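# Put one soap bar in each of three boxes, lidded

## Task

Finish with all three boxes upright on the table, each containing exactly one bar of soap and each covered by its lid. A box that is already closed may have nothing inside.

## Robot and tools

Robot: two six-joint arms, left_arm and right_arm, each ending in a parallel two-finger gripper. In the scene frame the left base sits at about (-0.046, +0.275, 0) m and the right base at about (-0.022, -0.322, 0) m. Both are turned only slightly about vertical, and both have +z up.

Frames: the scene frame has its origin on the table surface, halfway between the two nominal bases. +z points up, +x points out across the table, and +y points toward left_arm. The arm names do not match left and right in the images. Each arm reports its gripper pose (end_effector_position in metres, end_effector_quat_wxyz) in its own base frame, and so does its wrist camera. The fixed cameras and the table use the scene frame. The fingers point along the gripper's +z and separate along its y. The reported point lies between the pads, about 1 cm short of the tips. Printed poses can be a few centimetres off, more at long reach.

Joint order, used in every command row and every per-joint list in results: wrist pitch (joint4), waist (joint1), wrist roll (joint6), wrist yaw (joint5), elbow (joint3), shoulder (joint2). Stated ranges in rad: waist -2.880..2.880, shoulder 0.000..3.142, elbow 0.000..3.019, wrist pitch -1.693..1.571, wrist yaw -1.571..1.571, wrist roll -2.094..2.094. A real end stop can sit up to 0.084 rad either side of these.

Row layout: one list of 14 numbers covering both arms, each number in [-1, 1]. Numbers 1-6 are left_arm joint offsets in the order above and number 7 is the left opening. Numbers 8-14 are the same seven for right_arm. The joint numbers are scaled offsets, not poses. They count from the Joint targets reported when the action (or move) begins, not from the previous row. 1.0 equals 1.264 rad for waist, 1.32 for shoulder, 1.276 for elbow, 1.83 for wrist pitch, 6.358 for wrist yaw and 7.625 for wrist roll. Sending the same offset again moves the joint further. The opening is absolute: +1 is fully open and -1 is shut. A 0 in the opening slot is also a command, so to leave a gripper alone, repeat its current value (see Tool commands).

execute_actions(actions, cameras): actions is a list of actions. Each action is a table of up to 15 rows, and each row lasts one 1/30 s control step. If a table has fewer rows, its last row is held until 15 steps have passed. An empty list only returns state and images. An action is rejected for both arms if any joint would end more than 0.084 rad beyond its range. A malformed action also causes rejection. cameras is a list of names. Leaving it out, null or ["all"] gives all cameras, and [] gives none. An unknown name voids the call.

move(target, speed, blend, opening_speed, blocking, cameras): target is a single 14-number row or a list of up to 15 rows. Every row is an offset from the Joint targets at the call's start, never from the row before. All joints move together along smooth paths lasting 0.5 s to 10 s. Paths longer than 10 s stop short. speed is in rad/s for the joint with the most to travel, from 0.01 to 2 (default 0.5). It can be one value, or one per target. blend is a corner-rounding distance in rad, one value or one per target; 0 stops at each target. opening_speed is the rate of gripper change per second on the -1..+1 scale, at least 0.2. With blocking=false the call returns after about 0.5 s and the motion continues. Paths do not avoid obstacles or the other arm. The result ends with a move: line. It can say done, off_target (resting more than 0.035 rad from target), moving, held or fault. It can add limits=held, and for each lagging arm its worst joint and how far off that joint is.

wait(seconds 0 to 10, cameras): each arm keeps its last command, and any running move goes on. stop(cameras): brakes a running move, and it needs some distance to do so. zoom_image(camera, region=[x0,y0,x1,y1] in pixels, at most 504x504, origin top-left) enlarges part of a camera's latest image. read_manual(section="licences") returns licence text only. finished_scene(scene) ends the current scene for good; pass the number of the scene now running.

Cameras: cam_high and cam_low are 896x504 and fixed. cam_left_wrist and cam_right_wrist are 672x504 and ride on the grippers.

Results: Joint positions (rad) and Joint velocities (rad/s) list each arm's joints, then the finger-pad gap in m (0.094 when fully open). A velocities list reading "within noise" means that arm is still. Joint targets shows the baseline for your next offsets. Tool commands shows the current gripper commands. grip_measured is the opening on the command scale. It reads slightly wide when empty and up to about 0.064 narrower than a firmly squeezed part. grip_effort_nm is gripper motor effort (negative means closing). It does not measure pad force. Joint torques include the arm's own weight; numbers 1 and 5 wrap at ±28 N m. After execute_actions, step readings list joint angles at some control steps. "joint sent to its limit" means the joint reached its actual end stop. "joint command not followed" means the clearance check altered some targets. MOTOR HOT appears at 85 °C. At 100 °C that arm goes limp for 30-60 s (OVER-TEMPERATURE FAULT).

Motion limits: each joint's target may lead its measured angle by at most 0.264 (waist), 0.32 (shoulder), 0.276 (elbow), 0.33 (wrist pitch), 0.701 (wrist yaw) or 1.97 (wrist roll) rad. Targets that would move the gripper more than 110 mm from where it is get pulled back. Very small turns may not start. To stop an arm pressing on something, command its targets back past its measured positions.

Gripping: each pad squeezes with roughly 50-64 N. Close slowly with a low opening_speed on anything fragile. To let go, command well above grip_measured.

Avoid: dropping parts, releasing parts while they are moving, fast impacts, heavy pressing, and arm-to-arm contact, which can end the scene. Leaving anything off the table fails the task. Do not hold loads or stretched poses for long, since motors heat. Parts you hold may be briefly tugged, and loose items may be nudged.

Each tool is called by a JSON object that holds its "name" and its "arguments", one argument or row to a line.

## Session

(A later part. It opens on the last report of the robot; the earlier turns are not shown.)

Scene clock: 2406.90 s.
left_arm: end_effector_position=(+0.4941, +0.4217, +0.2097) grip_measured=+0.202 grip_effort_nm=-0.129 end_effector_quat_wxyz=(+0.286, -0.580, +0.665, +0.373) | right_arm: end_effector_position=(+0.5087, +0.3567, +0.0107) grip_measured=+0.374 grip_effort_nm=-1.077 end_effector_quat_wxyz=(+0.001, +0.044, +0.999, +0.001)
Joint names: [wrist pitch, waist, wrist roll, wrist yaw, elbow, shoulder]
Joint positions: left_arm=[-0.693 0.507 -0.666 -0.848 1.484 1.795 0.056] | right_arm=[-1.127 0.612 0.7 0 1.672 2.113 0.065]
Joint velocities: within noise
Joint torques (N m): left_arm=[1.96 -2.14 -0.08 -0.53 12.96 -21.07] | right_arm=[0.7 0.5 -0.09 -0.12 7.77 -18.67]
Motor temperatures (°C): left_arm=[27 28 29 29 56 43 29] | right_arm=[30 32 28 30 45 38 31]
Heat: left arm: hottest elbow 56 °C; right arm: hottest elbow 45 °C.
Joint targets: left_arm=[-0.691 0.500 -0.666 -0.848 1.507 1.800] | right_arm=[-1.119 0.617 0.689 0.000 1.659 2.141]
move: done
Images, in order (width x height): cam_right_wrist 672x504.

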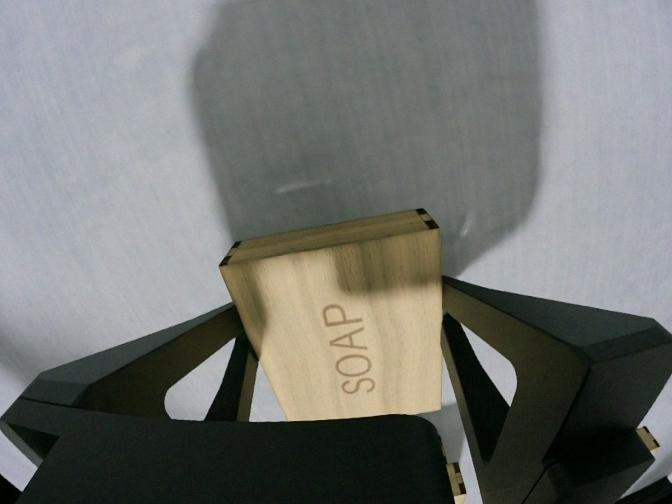

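{"name": "move", "arguments": {
  "target": [
    [0,0,0,0,0,0,0.2,-0.0552,0,0,0,0.087,-0.0614,0.2],
    [0,0,0,0,0,0,0.2,-0.1754,0,0,0,0.2045,-0.1068,0.2],
    [0,0,0,0,0,0,0.2,-0.17,0.21,0.0331,0,0.1575,-0.1144,0.2],
    [0,0,0,0,0,0,0.2,-0.0546,0.21,0.0331,0,0.0192,-0.0636,0.2]
  ],
  "speed": [0.1,0.3,0.3,0.2],
  "blend": 0.02,
  "cameras": ["cam_low","cam_right_wrist"]
}}

{"name": "zoom_image", "arguments": {
  "camera": "cam_right_wrist",
  "region": [200, 150, 470, 300]
}}

{"name": "zoom_image", "arguments": {
  "camera": "cam_low",
  "region": [480, 230, 620, 320]
}}

Scene clock: 2440.57 s.
left_arm: end_effector_position=(+0.4941, +0.4217, +0.2097) grip_measured=+0.202 grip_effort_nm=-0.134 end_effector_quat_wxyz=(+0.286, -0.580, +0.665, +0.373) | right_arm: end_effector_position=(+0.3883, +0.4742, +0.0658) grip_measured=+0.374 grip_effort_nm=-1.082 end_effector_quat_wxyz=(+0.001, +0.022, +1.000, +0.002)
Joint names: [wrist pitch, waist, wrist roll, wrist yaw, elbow, shoulder]
Joint positions: left_arm=[-0.693 0.507 -0.666 -0.848 1.484 1.795 0.056] | right_arm=[-1.228 0.885 0.93 0 1.695 2.034 0.065]
Joint velocities: within noise
Joint torques (N m): left_arm=[1.98 -2.2 -0.08 -0.53 12.93 -21.01] | right_arm=[0.69 -0.26 0.11 -0.11 8.28 -18.43]
Motor temperatures (°C): left_arm=[27 28 29 29 56 43 29] | right_arm=[30 32 28 30 46 38 32]
Heat: left arm: hottest elbow 56 °C; right arm: hottest elbow 46 °C.
Joint targets: left_arm=[-0.691 0.500 -0.666 -0.848 1.507 1.800] | right_arm=[-1.219 0.882 0.942 0.000 1.683 2.057]
move: done
Images, in order (width x height): cam_low 896x504, cam_right_wrist 672x504.

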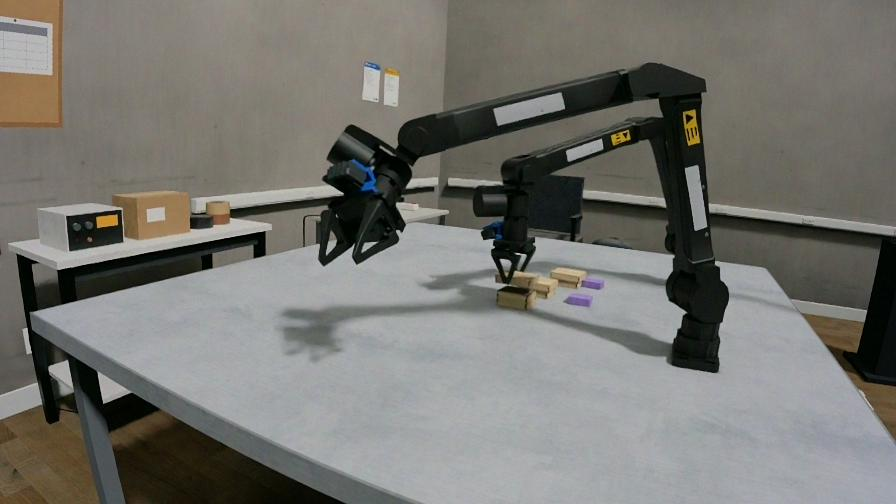

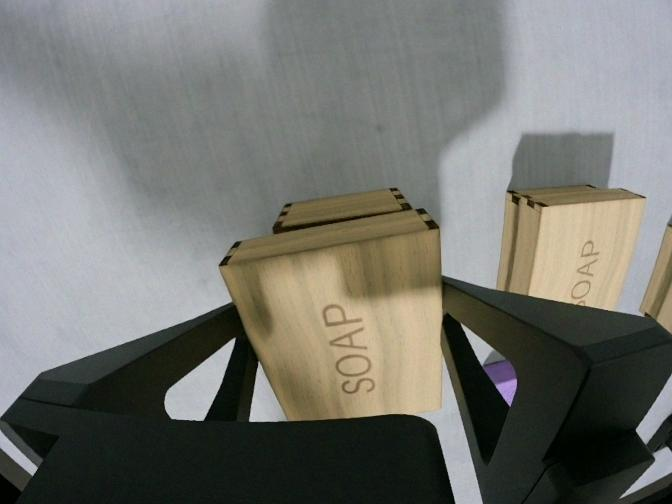

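Scaled by 1.867 from the camera's 672x504 image, which has a finer 960x720 frame.

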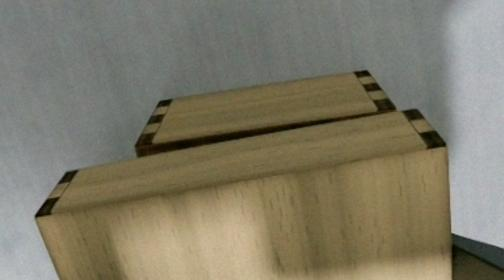

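Scaled by 3.600 from the camera's 896x504 image, which has a finer 1280x720 frame.

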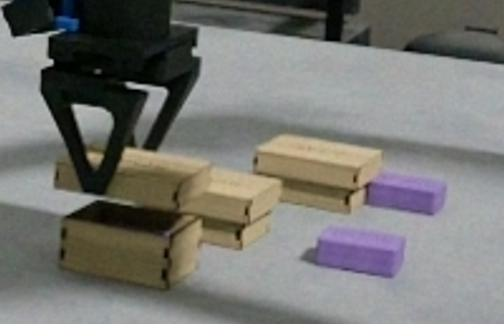

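{"name": "move", "arguments": {
  "target": [
    [0,0,0,0,0,0,0.2,-0.0268,-0.0103,0.0031,0,0.0603,-0.0371,0.2],
    [0,0,0,0,0,0,0.2,0.0104,-0.0103,0.0031,0,-0.011,0.0015,0.2]
  ],
  "speed": [0.12,0.1],
  "blend": 0.01,
  "cameras": ["cam_low","cam_right_wrist"]
}}

{"name": "zoom_image", "arguments": {
  "camera": "cam_right_wrist",
  "region": [200, 150, 470, 300]
}}

{"name": "zoom_image", "arguments": {
  "camera": "cam_low",
  "region": [480, 230, 620, 320]
}}

Scene clock: 2511.37 s.
left_arm: end_effector_position=(+0.4941, +0.4217, +0.2097) grip_measured=+0.202 grip_effort_nm=-0.134 end_effector_quat_wxyz=(+0.286, -0.580, +0.665, +0.373) | right_arm: end_effector_position=(+0.3931, +0.4708, +0.0636) grip_measured=+0.374 grip_effort_nm=-1.077 end_effector_quat_wxyz=(+0.004, +0.039, +0.999, +0.006)
Joint names: [wrist pitch, waist, wrist roll, wrist yaw, elbow, shoulder]
Joint positions: left_arm=[-0.693 0.507 -0.666 -0.848 1.484 1.795 0.056] | right_arm=[-1.209 0.876 0.954 0 1.683 2.031 0.065]
Joint velocities: within noise
Joint torques (N m): left_arm=[1.98 -2.2 -0.08 -0.53 12.94 -21.01] | right_arm=[0.87 -0.56 0.11 -0.11 8.08 -18.2]
Motor temperatures (°C): left_arm=[27 28 29 29 56 43 29] | right_arm=[29 32 28 30 47 37 32]
Heat: left arm: hottest elbow 56 °C; right arm: hottest elbow 47 °C.
Joint targets: left_arm=[-0.691 0.500 -0.666 -0.848 1.507 1.800] | right_arm=[-1.200 0.869 0.965 0.000 1.669 2.058]
move: done
Images, in order (width x height): cam_low 896x504, cam_right_wrist 672x504.

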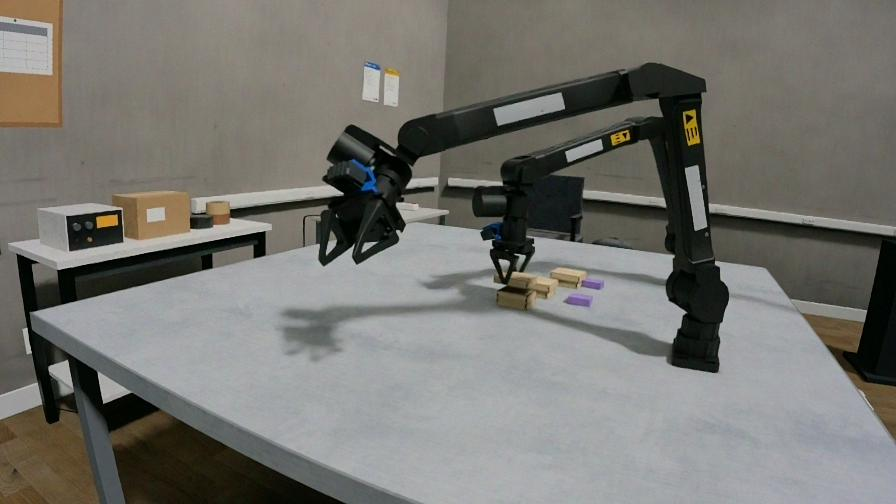

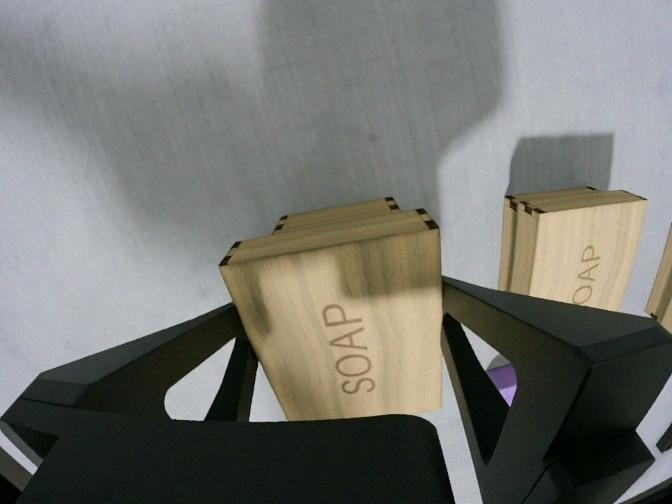

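Scaled by 1.867 from the camera's 672x504 image, which has a finer 960x720 frame.

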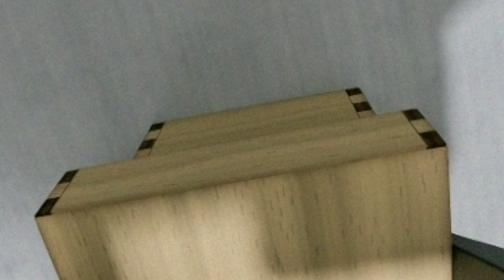

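Scaled by 3.600 from the camera's 896x504 image, which has a finer 1280x720 frame.

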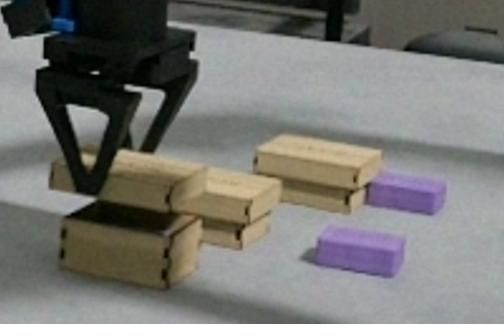

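{"name": "move", "arguments": {
  "target": [
    [0,0,0,0,0,0,0.2,-0.0355,0,0,0,0.065,-0.042,0.2],
    [0,0,0,0,0,0,0.2,0.0093,0,0,0,-0.0125,0.0034,0.2],
    [0,0,0,0,0,0,0.2,0.0317,0,0,0,-0.029,0.0186,0.2]
  ],
  "speed": [0.15,0.08,0.08],
  "blend": 0.015
}}

{"name": "zoom_image", "arguments": {
  "camera": "cam_low",
  "region": [480, 230, 620, 320]
}}

Scene clock: 2576.63 s.
left_arm: end_effector_position=(+0.4941, +0.4217, +0.2097) grip_measured=+0.202 grip_effort_nm=-0.134 end_effector_quat_wxyz=(+0.286, -0.580, +0.665, +0.373) | right_arm: end_effector_position=(+0.3921, +0.4699, +0.0451) grip_measured=+0.374 grip_effort_nm=-1.077 end_effector_quat_wxyz=(+0.004, +0.039, +0.999, +0.006)
Joint names: [wrist pitch, waist, wrist roll, wrist yaw, elbow, shoulder]
Joint positions: left_arm=[-0.693 0.507 -0.666 -0.848 1.484 1.795 0.056] | right_arm=[-1.166 0.876 0.954 -0.001 1.655 2.045 0.065]
Joint velocities: within noise
Joint torques (N m): left_arm=[1.96 -2.14 -0.08 -0.53 12.93 -21.01] | right_arm=[1.29 -0.62 0.11 -0.07 7.17 -17.2]
Motor temperatures (°C): left_arm=[27 28 29 29 56 43 29] | right_arm=[29 32 28 30 46 38 33]
Heat: left arm: hottest elbow 56 °C; right arm: hottest elbow 46 °C.
Joint targets: left_arm=[-0.691 0.500 -0.666 -0.848 1.507 1.800] | right_arm=[-1.141 0.869 0.965 0.000 1.632 2.083]
move: off_target (right_arm); right_arm: the shoulder is farthest, 0.037 rad from its target

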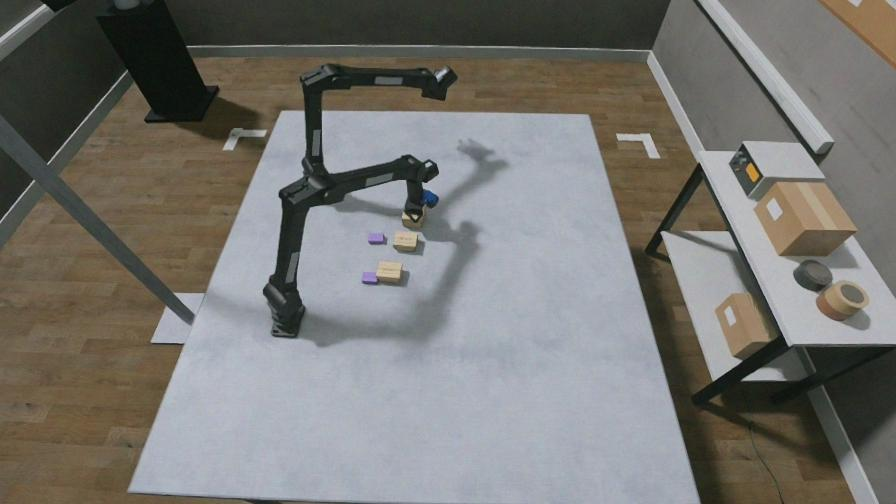

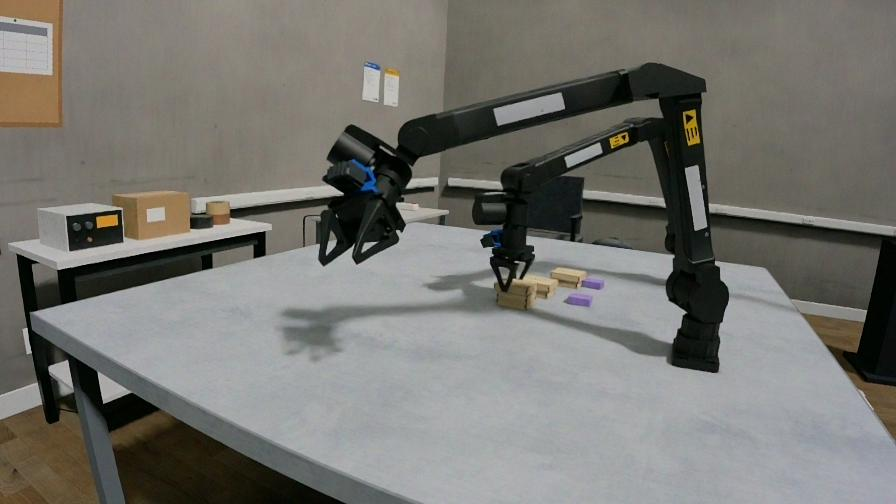

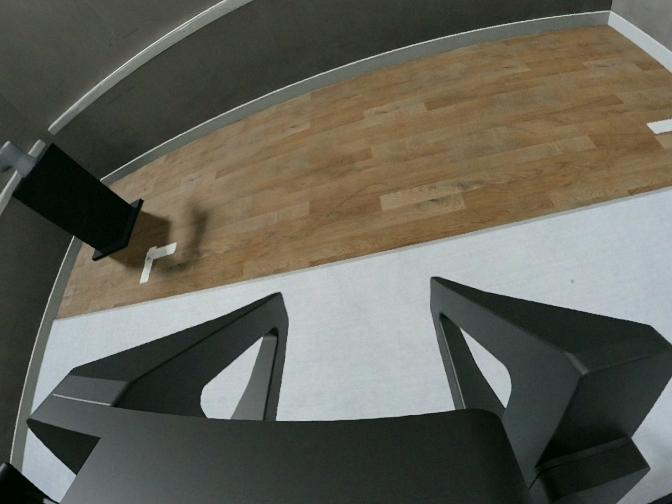

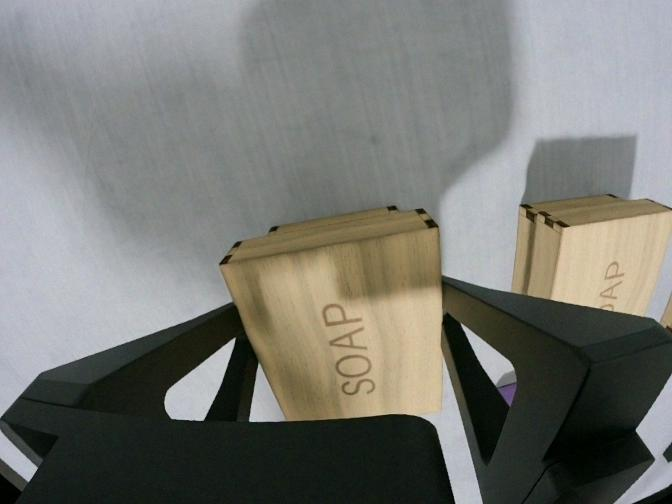

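Scaled by 3.600 from the camera's 896x504 image, which has a finer 1280x720 frame.

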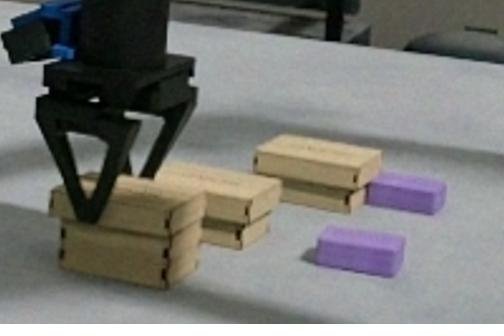

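{"name": "zoom_image", "arguments": {
  "camera": "cam_right_wrist",
  "region": [200, 180, 470, 300]
}}

{"name": "zoom_image", "arguments": {
  "camera": "cam_low",
  "region": [490, 270, 545, 315]
}}

Scaled by 1.867 from the camera's 672x504 image, which has a finer 960x720 frame.

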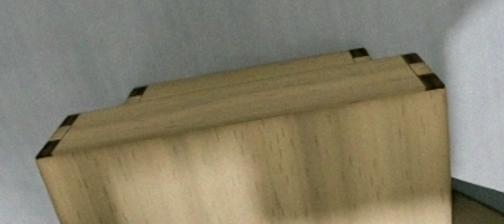

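Scaled by 9.164 from the camera's 896x504 image, which has a finer 1280x720 frame.

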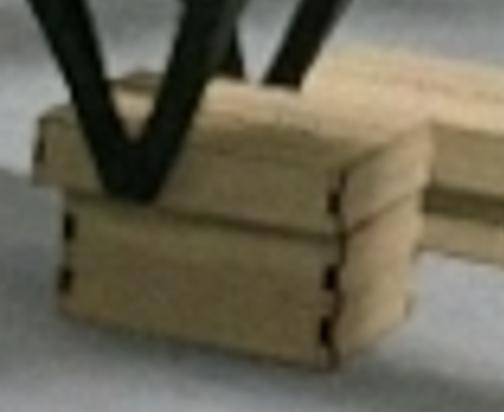

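{"name": "move", "arguments": {
  "target": [
    [0,0,0,0,0,0,0.2,-0.0661,0,0,0,0.0862,-0.0659,0.2],
    [0,0,0,0,0,0,0.2,-0.0661,0,-0.0045,0,0.0862,-0.0659,0.2],
    [0,0,0,0,0,0,0.2,-0.0213,0,-0.0045,0,0.0086,-0.0205,0.2]
  ],
  "speed": [0.15,0.1,0.08]
}}

{"name": "zoom_image", "arguments": {
  "camera": "cam_low",
  "region": [490, 270, 545, 315]
}}

{"name": "zoom_image", "arguments": {
  "camera": "cam_right_wrist",
  "region": [200, 150, 470, 300]
}}

Scene clock: 2638.47 s.
left_arm: end_effector_position=(+0.4941, +0.4217, +0.2097) grip_measured=+0.202 grip_effort_nm=-0.129 end_effector_quat_wxyz=(+0.286, -0.580, +0.665, +0.373) | right_arm: end_effector_position=(+0.3892, +0.4665, +0.0533) grip_measured=+0.374 grip_effort_nm=-1.082 end_effector_quat_wxyz=(+0.001, +0.033, +0.999, +0.002)
Joint names: [wrist pitch, waist, wrist roll, wrist yaw, elbow, shoulder]
Joint positions: left_arm=[-0.693 0.507 -0.666 -0.848 1.484 1.795 0.056] | right_arm=[-1.189 0.876 0.942 -0.001 1.655 2.032 0.065]
Joint velocities: within noise
Joint torques (N m): left_arm=[1.98 -2.14 -0.09 -0.53 12.94 -21.07] | right_arm=[0.69 -0.5 -0.1 -0.07 8.14 -18.26]
Motor temperatures (°C): left_arm=[27 28 29 29 56 43 29] | right_arm=[30 32 28 30 45 38 33]
Heat: left arm: hottest elbow 56 °C; right arm: hottest elbow 45 °C.
Joint targets: left_arm=[-0.691 0.500 -0.666 -0.848 1.507 1.800] | right_arm=[-1.181 0.869 0.931 -0.001 1.643 2.056]
move: done

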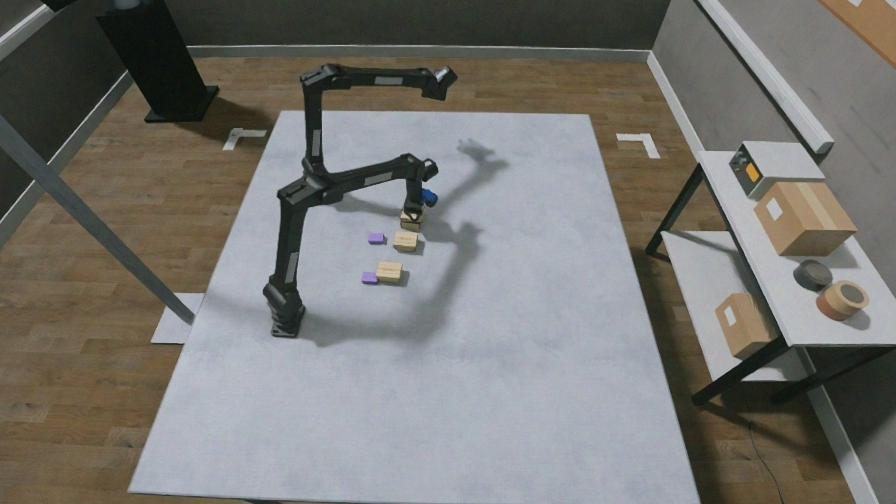

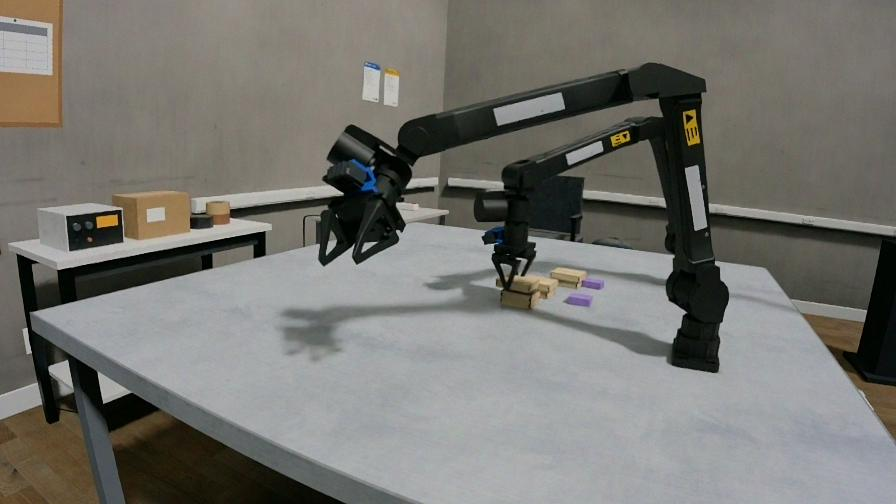

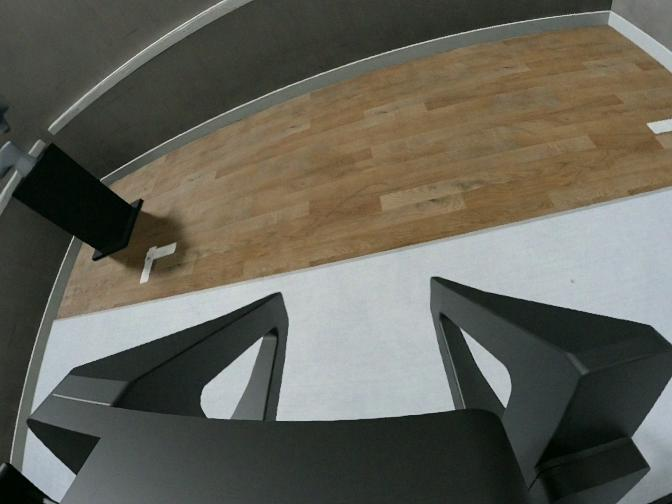

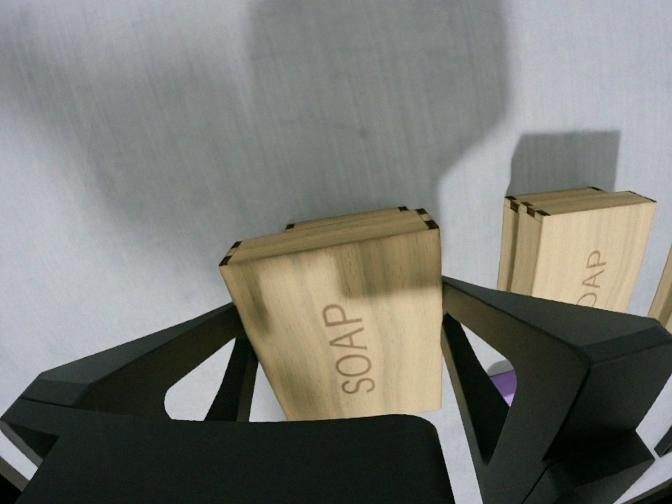

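Scaled by 9.164 from the camera's 896x504 image, which has a finer 1280x720 frame.

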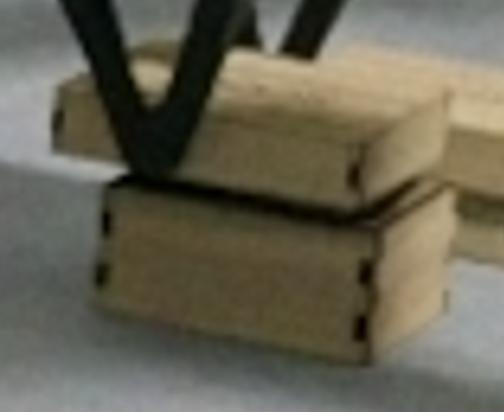

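Scaled by 1.867 from the camera's 672x504 image, which has a finer 960x720 frame.

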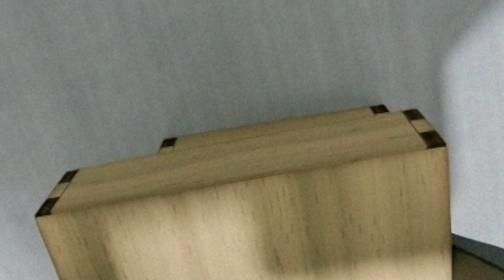

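{"name": "move", "arguments": {
  "target": [
    [0,0,0,0,0,0,0.2,-0.0443,0,0,0,0.0776,-0.0455,0.2],
    [0,0,0,0,0,0,0.2,-0.035,0.0142,0,0,0.0447,-0.0652,0.2],
    [0,0,0,0,0,0,0.2,-0.0022,0.0142,0,0,-0.0231,-0.0258,0.2]
  ],
  "speed": [0.15,0.1,0.08],
  "cameras": ["cam_low","cam_right_wrist"]
}}

{"name": "zoom_image", "arguments": {
  "camera": "cam_low",
  "region": [490, 270, 545, 315]
}}

{"name": "zoom_image", "arguments": {
  "camera": "cam_right_wrist",
  "region": [200, 150, 470, 300]
}}

Scene clock: 2685.60 s.
left_arm: end_effector_position=(+0.4941, +0.4217, +0.2097) grip_measured=+0.202 grip_effort_nm=-0.129 end_effector_quat_wxyz=(+0.286, -0.580, +0.665, +0.373) | right_arm: end_effector_position=(+0.3822, +0.4605, +0.0649) grip_measured=+0.374 grip_effort_nm=-1.077 end_effector_quat_wxyz=(+0.003, +0.032, +0.999, +0.005)
Joint names: [wrist pitch, waist, wrist roll, wrist yaw, elbow, shoulder]
Joint positions: left_arm=[-0.693 0.507 -0.666 -0.848 1.484 1.795 0.056] | right_arm=[-1.193 0.878 0.942 -0.001 1.627 1.994 0.065]
Joint velocities: within noise
Joint torques (N m): left_arm=[1.98 -2.26 -0.08 -0.53 12.94 -21.07] | right_arm=[0.88 0.79 -0.09 -0.07 8.02 -17.73]
Motor temperatures (°C): left_arm=[27 28 29 29 56 43 29] | right_arm=[29 32 28 30 46 40 33]
Heat: left arm: hottest elbow 56 °C; right arm: hottest elbow 46 °C.
Joint targets: left_arm=[-0.691 0.500 -0.666 -0.848 1.507 1.800] | right_arm=[-1.185 0.887 0.931 -0.001 1.614 2.022]
move: done
Images, in order (width x height): cam_low 896x504, cam_right_wrist 672x504.

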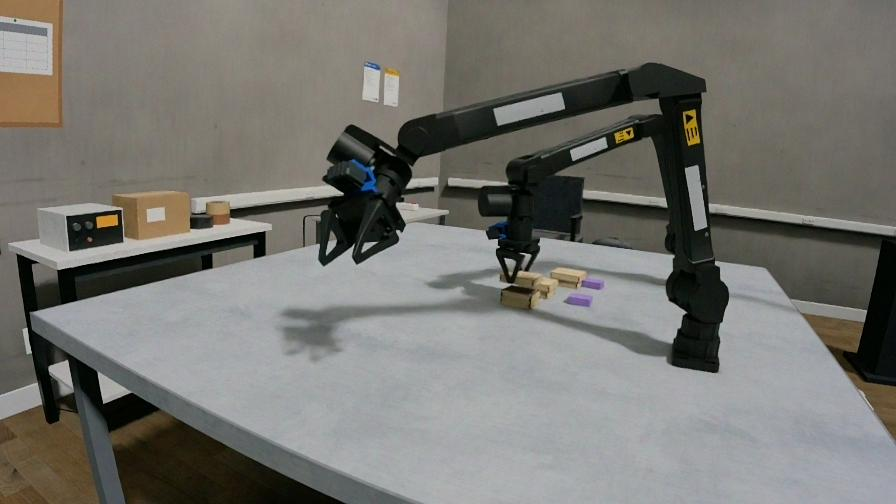

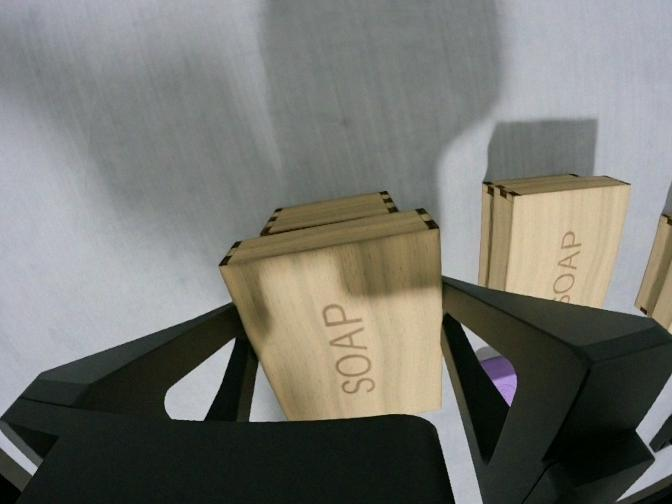

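Scaled by 9.164 from the camera's 896x504 image, which has a finer 1280x720 frame.

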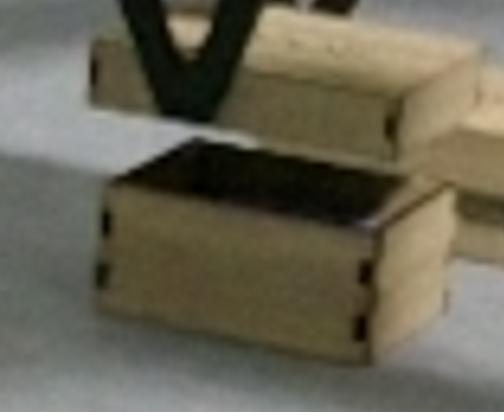

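Scaled by 1.867 from the camera's 672x504 image, which has a finer 960x720 frame.

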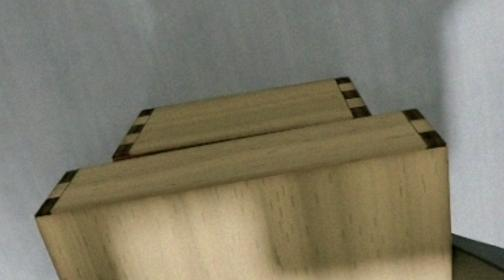

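{"name": "move", "arguments": {
  "target": [0,0,0,0,0,0,0.2,0.0347,0,0,0,-0.0247,0.0241,0.2],
  "speed": 0.06,
  "cameras": ["cam_low","cam_right_wrist"]
}}

{"name": "zoom_image", "arguments": {
  "camera": "cam_low",
  "region": [490, 270, 545, 315]
}}

{"name": "zoom_image", "arguments": {
  "camera": "cam_right_wrist",
  "region": [200, 150, 470, 300]
}}

Scene clock: 2730.70 s.
left_arm: end_effector_position=(+0.4941, +0.4217, +0.2097) grip_measured=+0.202 grip_effort_nm=-0.134 end_effector_quat_wxyz=(+0.286, -0.580, +0.665, +0.373) | right_arm: end_effector_position=(+0.3826, +0.4614, +0.0449) grip_measured=+0.374 grip_effort_nm=-1.072 end_effector_quat_wxyz=(+0.004, +0.030, +1.000, +0.006)
Joint names: [wrist pitch, waist, wrist roll, wrist yaw, elbow, shoulder]
Joint positions: left_arm=[-0.693 0.507 -0.666 -0.848 1.484 1.795 0.056] | right_arm=[-1.146 0.879 0.939 -0.001 1.604 2.014 0.065]
Joint velocities: within noise
Joint torques (N m): left_arm=[1.96 -2.08 -0.08 -0.53 12.94 -21.01] | right_arm=[1.42 0.79 -0.04 -0.07 7.23 -16.62]
Motor temperatures (°C): left_arm=[27 28 29 29 56 43 29] | right_arm=[29 32 28 30 46 40 33]
Heat: left arm: hottest elbow 56 °C; right arm: hottest elbow 46 °C.
Joint targets: left_arm=[-0.691 0.500 -0.666 -0.848 1.507 1.800] | right_arm=[-1.121 0.887 0.931 -0.001 1.582 2.054]
move: off_target (right_arm); right_arm: the shoulder is farthest, 0.039 rad from its target
Images, in order (width x height): cam_low 896x504, cam_right_wrist 672x504.

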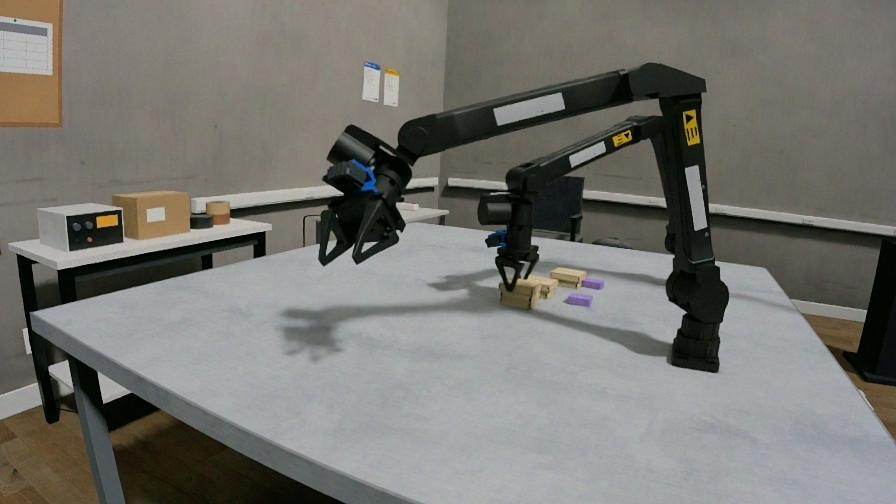

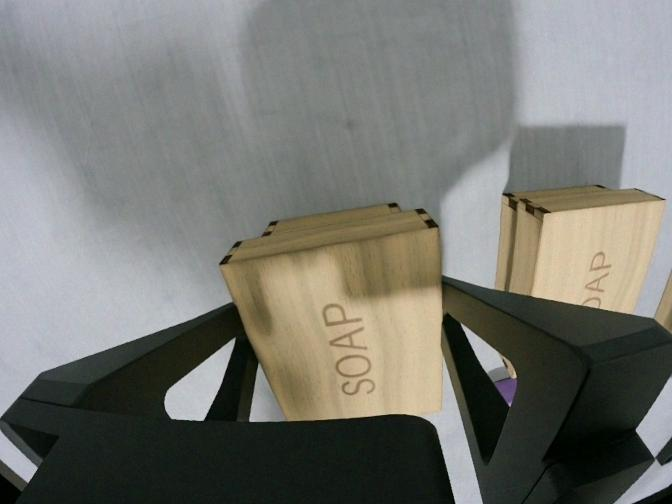

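Scaled by 9.164 from the camera's 896x504 image, which has a finer 1280x720 frame.

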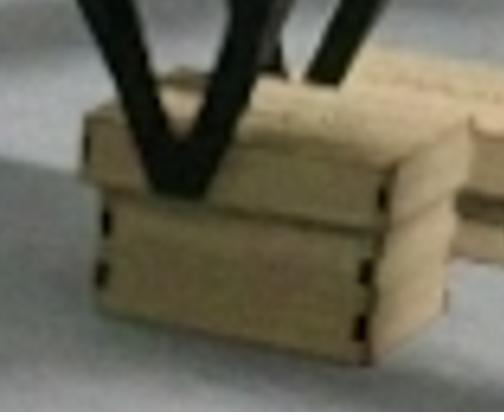

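Scaled by 1.867 from the camera's 672x504 image, which has a finer 960x720 frame.

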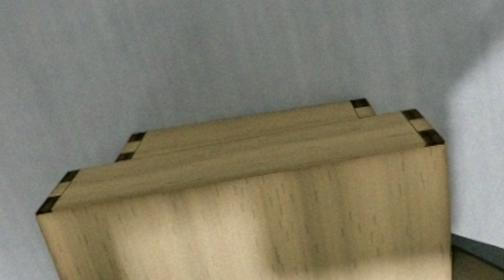

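{"name": "zoom_image", "arguments": {
  "camera": "cam_low",
  "region": [540, 258, 595, 303]
}}

{"name": "zoom_image", "arguments": {
  "camera": "cam_right_wrist",
  "region": [480, 160, 672, 300]
}}

{"name": "zoom_image", "arguments": {
  "camera": "cam_high",
  "region": [390, 195, 450, 260]
}}

Scaled by 9.164 from the camera's 896x504 image, which has a finer 1280x720 frame.

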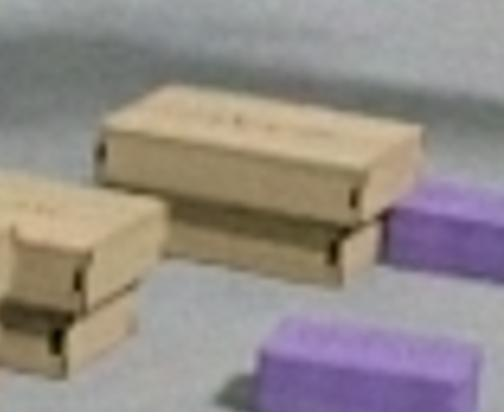

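Scaled by 2.625 from the camera's 672x504 image, which has a finer 960x720 frame.

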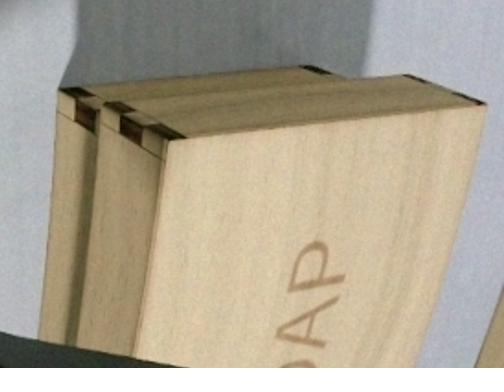

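This scene's latest camera images include none from cam_high. They are from: cam_low, cam_right_wrist. cam_high's image comes with the result of a call that names it in "cameras".

{"name": "move", "arguments": {
  "target": [
    [0,0,0,0,0,0,0.2,-0.0077,0,0,0,0.0455,-0.0409,0.2],
    [0,0,0,0,0,0,0.2,-0.0678,0,0,0,0.0925,-0.0636,0.2],
    [0,0,0,0,0,0,0.2,-0.0678,0.0032,0.005,0,0.0925,-0.0636,0.2],
    [0,0,0,0,0,0,0.2,-0.0344,0.0032,0.005,0,0.0227,-0.0258,0.2]
  ],
  "speed": [0.08,0.1,0.1,0.1],
  "cameras": ["cam_low","cam_right_wrist"]
}}

{"name": "zoom_image", "arguments": {
  "camera": "cam_low",
  "region": [490, 270, 545, 315]
}}

{"name": "zoom_image", "arguments": {
  "camera": "cam_right_wrist",
  "region": [200, 150, 470, 300]
}}

Scene clock: 2798.50 s.
left_arm: end_effector_position=(+0.4941, +0.4217, +0.2097) grip_measured=+0.202 grip_effort_nm=-0.129 end_effector_quat_wxyz=(+0.286, -0.580, +0.665, +0.373) | right_arm: end_effector_position=(+0.3795, +0.4616, +0.0650) grip_measured=+0.374 grip_effort_nm=-1.072 end_effector_quat_wxyz=(+0.002, +0.037, +0.999, +0.004)
Joint names: [wrist pitch, waist, wrist roll, wrist yaw, elbow, shoulder]
Joint positions: left_arm=[-0.693 0.507 -0.666 -0.848 1.484 1.795 0.056] | right_arm=[-1.193 0.883 0.958 -0.001 1.625 1.992 0.065]
Joint velocities: within noise
Joint torques (N m): left_arm=[1.98 -2.14 -0.09 -0.53 12.93 -21.01] | right_arm=[0.79 0.79 0.12 -0.07 8.01 -17.55]
Motor temperatures (°C): left_arm=[27 28 29 29 56 43 29] | right_arm=[29 32 28 30 44 39 33]
Heat: left arm: hottest elbow 56 °C; right arm: hottest elbow 44 °C.
Joint targets: left_arm=[-0.691 0.500 -0.666 -0.848 1.507 1.800] | right_arm=[-1.184 0.891 0.969 -0.001 1.611 2.020]
move: done
Images, in order (width x height): cam_low 896x504, cam_right_wrist 672x504.

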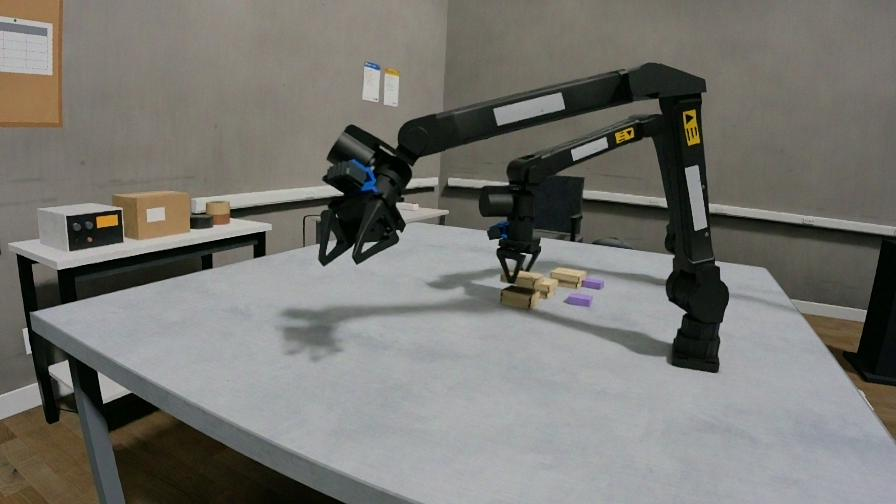

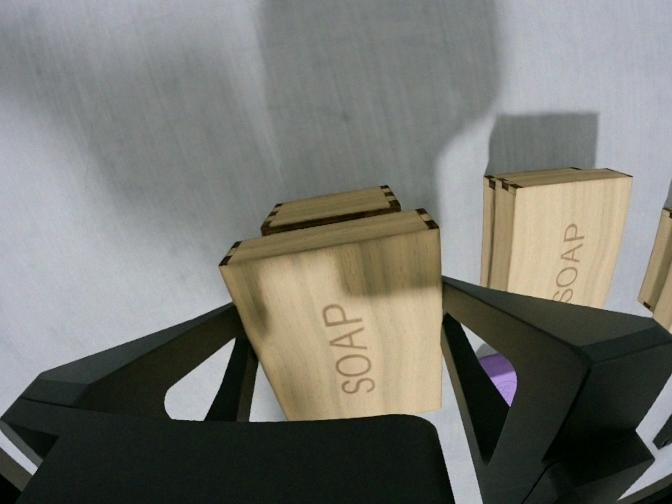

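Scaled by 9.164 from the camera's 896x504 image, which has a finer 1280x720 frame.

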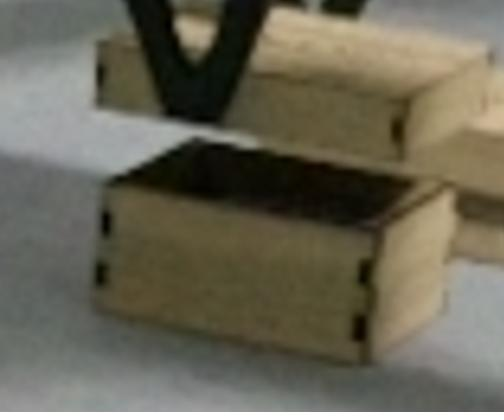

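Scaled by 1.867 from the camera's 672x504 image, which has a finer 960x720 frame.

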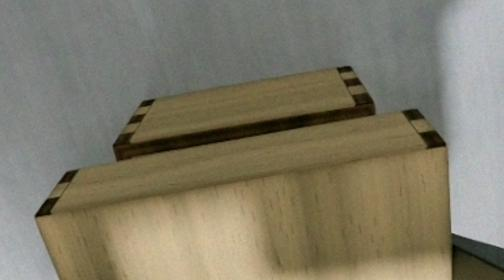

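{"name": "move", "arguments": {
  "target": [0,0,0,0,0,0,0.2,0.035,0,0.001,0,-0.0243,0.0242,0.2],
  "speed": 0.06,
  "cameras": ["cam_low","cam_right_wrist"]
}}

{"name": "zoom_image", "arguments": {
  "camera": "cam_low",
  "region": [490, 270, 545, 315]
}}

{"name": "zoom_image", "arguments": {
  "camera": "cam_right_wrist",
  "region": [200, 150, 470, 300]
}}

Scene clock: 2819.10 s.
left_arm: end_effector_position=(+0.4941, +0.4217, +0.2097) grip_measured=+0.202 grip_effort_nm=-0.125 end_effector_quat_wxyz=(+0.286, -0.580, +0.665, +0.373) | right_arm: end_effector_position=(+0.3803, +0.4626, +0.0366) grip_measured=+0.374 grip_effort_nm=-1.072 end_effector_quat_wxyz=(+0.003, +0.041, +0.999, +0.006)
Joint names: [wrist pitch, waist, wrist roll, wrist yaw, elbow, shoulder]
Joint positions: left_arm=[-0.693 0.507 -0.666 -0.848 1.484 1.795 0.056] | right_arm=[-1.129 0.883 0.965 -0.001 1.594 2.023 0.065]
Joint velocities: within noise
Joint torques (N m): left_arm=[1.98 -2.2 -0.08 -0.53 12.93 -21.07] | right_arm=[0.64 0.73 0.13 -0.07 7.77 -17.44]
Motor temperatures (°C): left_arm=[27 28 29 29 56 43 29] | right_arm=[29 32 28 30 45 38 33]
Heat: left arm: hottest elbow 56 °C; right arm: hottest elbow 45 °C.
Joint targets: left_arm=[-0.691 0.500 -0.666 -0.848 1.507 1.800] | right_arm=[-1.120 0.891 0.977 -0.001 1.580 2.052]
move: done
Images, in order (width x height): cam_low 896x504, cam_right_wrist 672x504.

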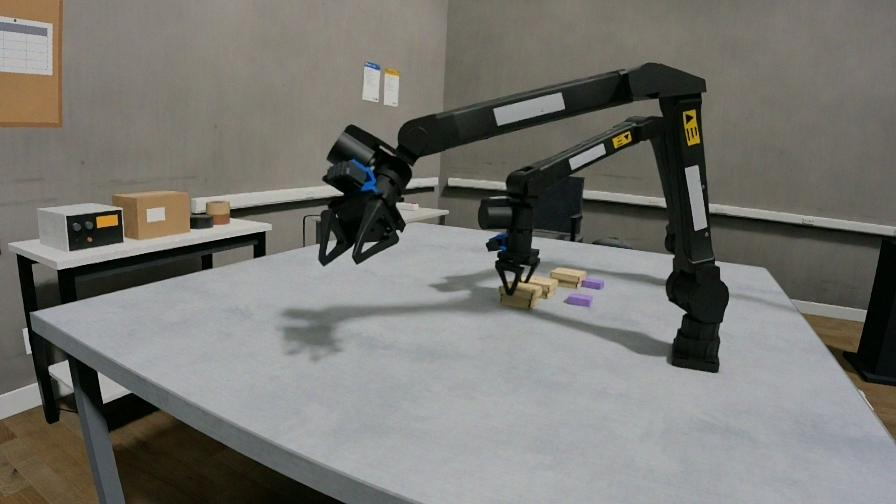

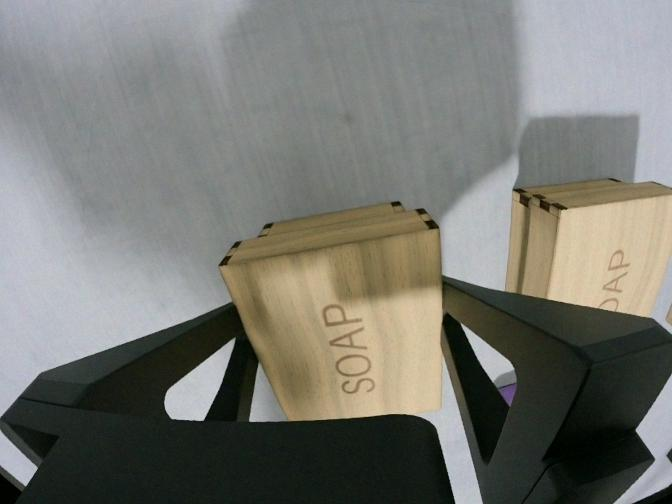

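Scaled by 9.164 from the camera's 896x504 image, which has a finer 1280x720 frame.

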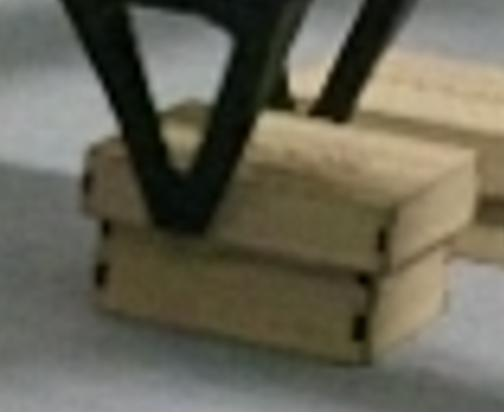

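Scaled by 1.867 from the camera's 672x504 image, which has a finer 960x720 frame.

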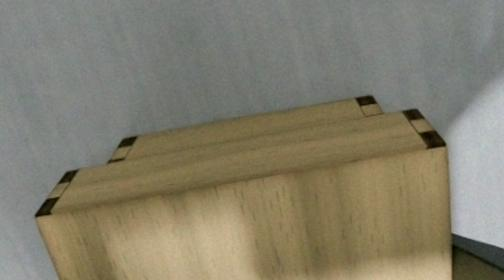

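{"name": "move", "arguments": {
  "target": [0,0,0,0,0,0,0.2,0.0075,0,0,0,-0.007,0.015,0.2],
  "speed": 0.06,
  "cameras": ["cam_low"]
}}

{"name": "zoom_image", "arguments": {
  "camera": "cam_low",
  "region": [490, 270, 545, 315]
}}

Scene clock: 2830.90 s.
left_arm: end_effector_position=(+0.4941, +0.4217, +0.2097) grip_measured=+0.202 grip_effort_nm=-0.134 end_effector_quat_wxyz=(+0.286, -0.580, +0.665, +0.373) | right_arm: end_effector_position=(+0.3805, +0.4629, +0.0305) grip_measured=+0.374 grip_effort_nm=-1.082 end_effector_quat_wxyz=(+0.003, +0.041, +0.999, +0.005)
Joint names: [wrist pitch, waist, wrist roll, wrist yaw, elbow, shoulder]
Joint positions: left_arm=[-0.693 0.507 -0.666 -0.848 1.484 1.795 0.056] | right_arm=[-1.119 0.883 0.965 -0.001 1.591 2.032 0.065]
Joint velocities: within noise
Joint torques (N m): left_arm=[1.98 -2.2 -0.08 -0.53 12.94 -21.07] | right_arm=[0.87 0.73 0.13 -0.1 7.23 -16.67]
Motor temperatures (°C): left_arm=[27 28 29 29 56 43 29] | right_arm=[29 32 28 30 45 39 33]
Heat: left arm: hottest elbow 56 °C; right arm: hottest elbow 45 °C.
Joint targets: left_arm=[-0.691 0.500 -0.666 -0.848 1.507 1.800] | right_arm=[-1.106 0.891 0.977 0.000 1.571 2.071]
move: off_target (right_arm); right_arm: the shoulder is farthest, 0.040 rad from its target
Images, in order (width x height): cam_low 896x504.

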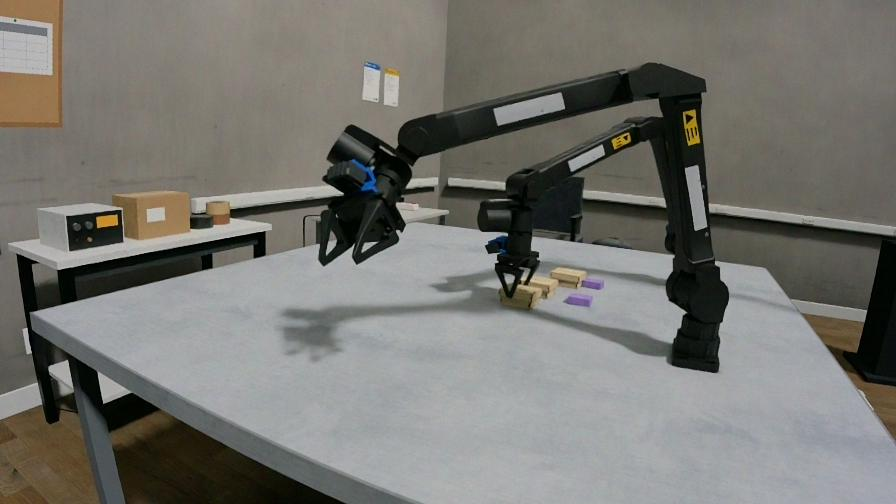

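Scaled by 9.164 from the camera's 896x504 image, which has a finer 1280x720 frame.

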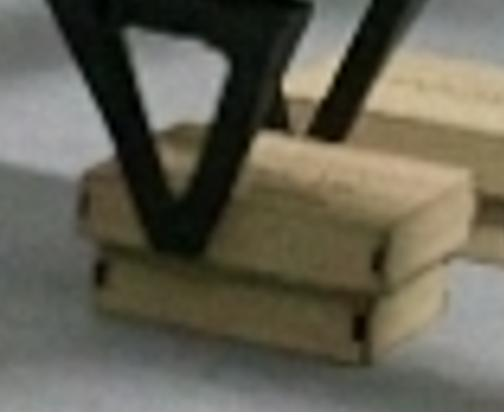

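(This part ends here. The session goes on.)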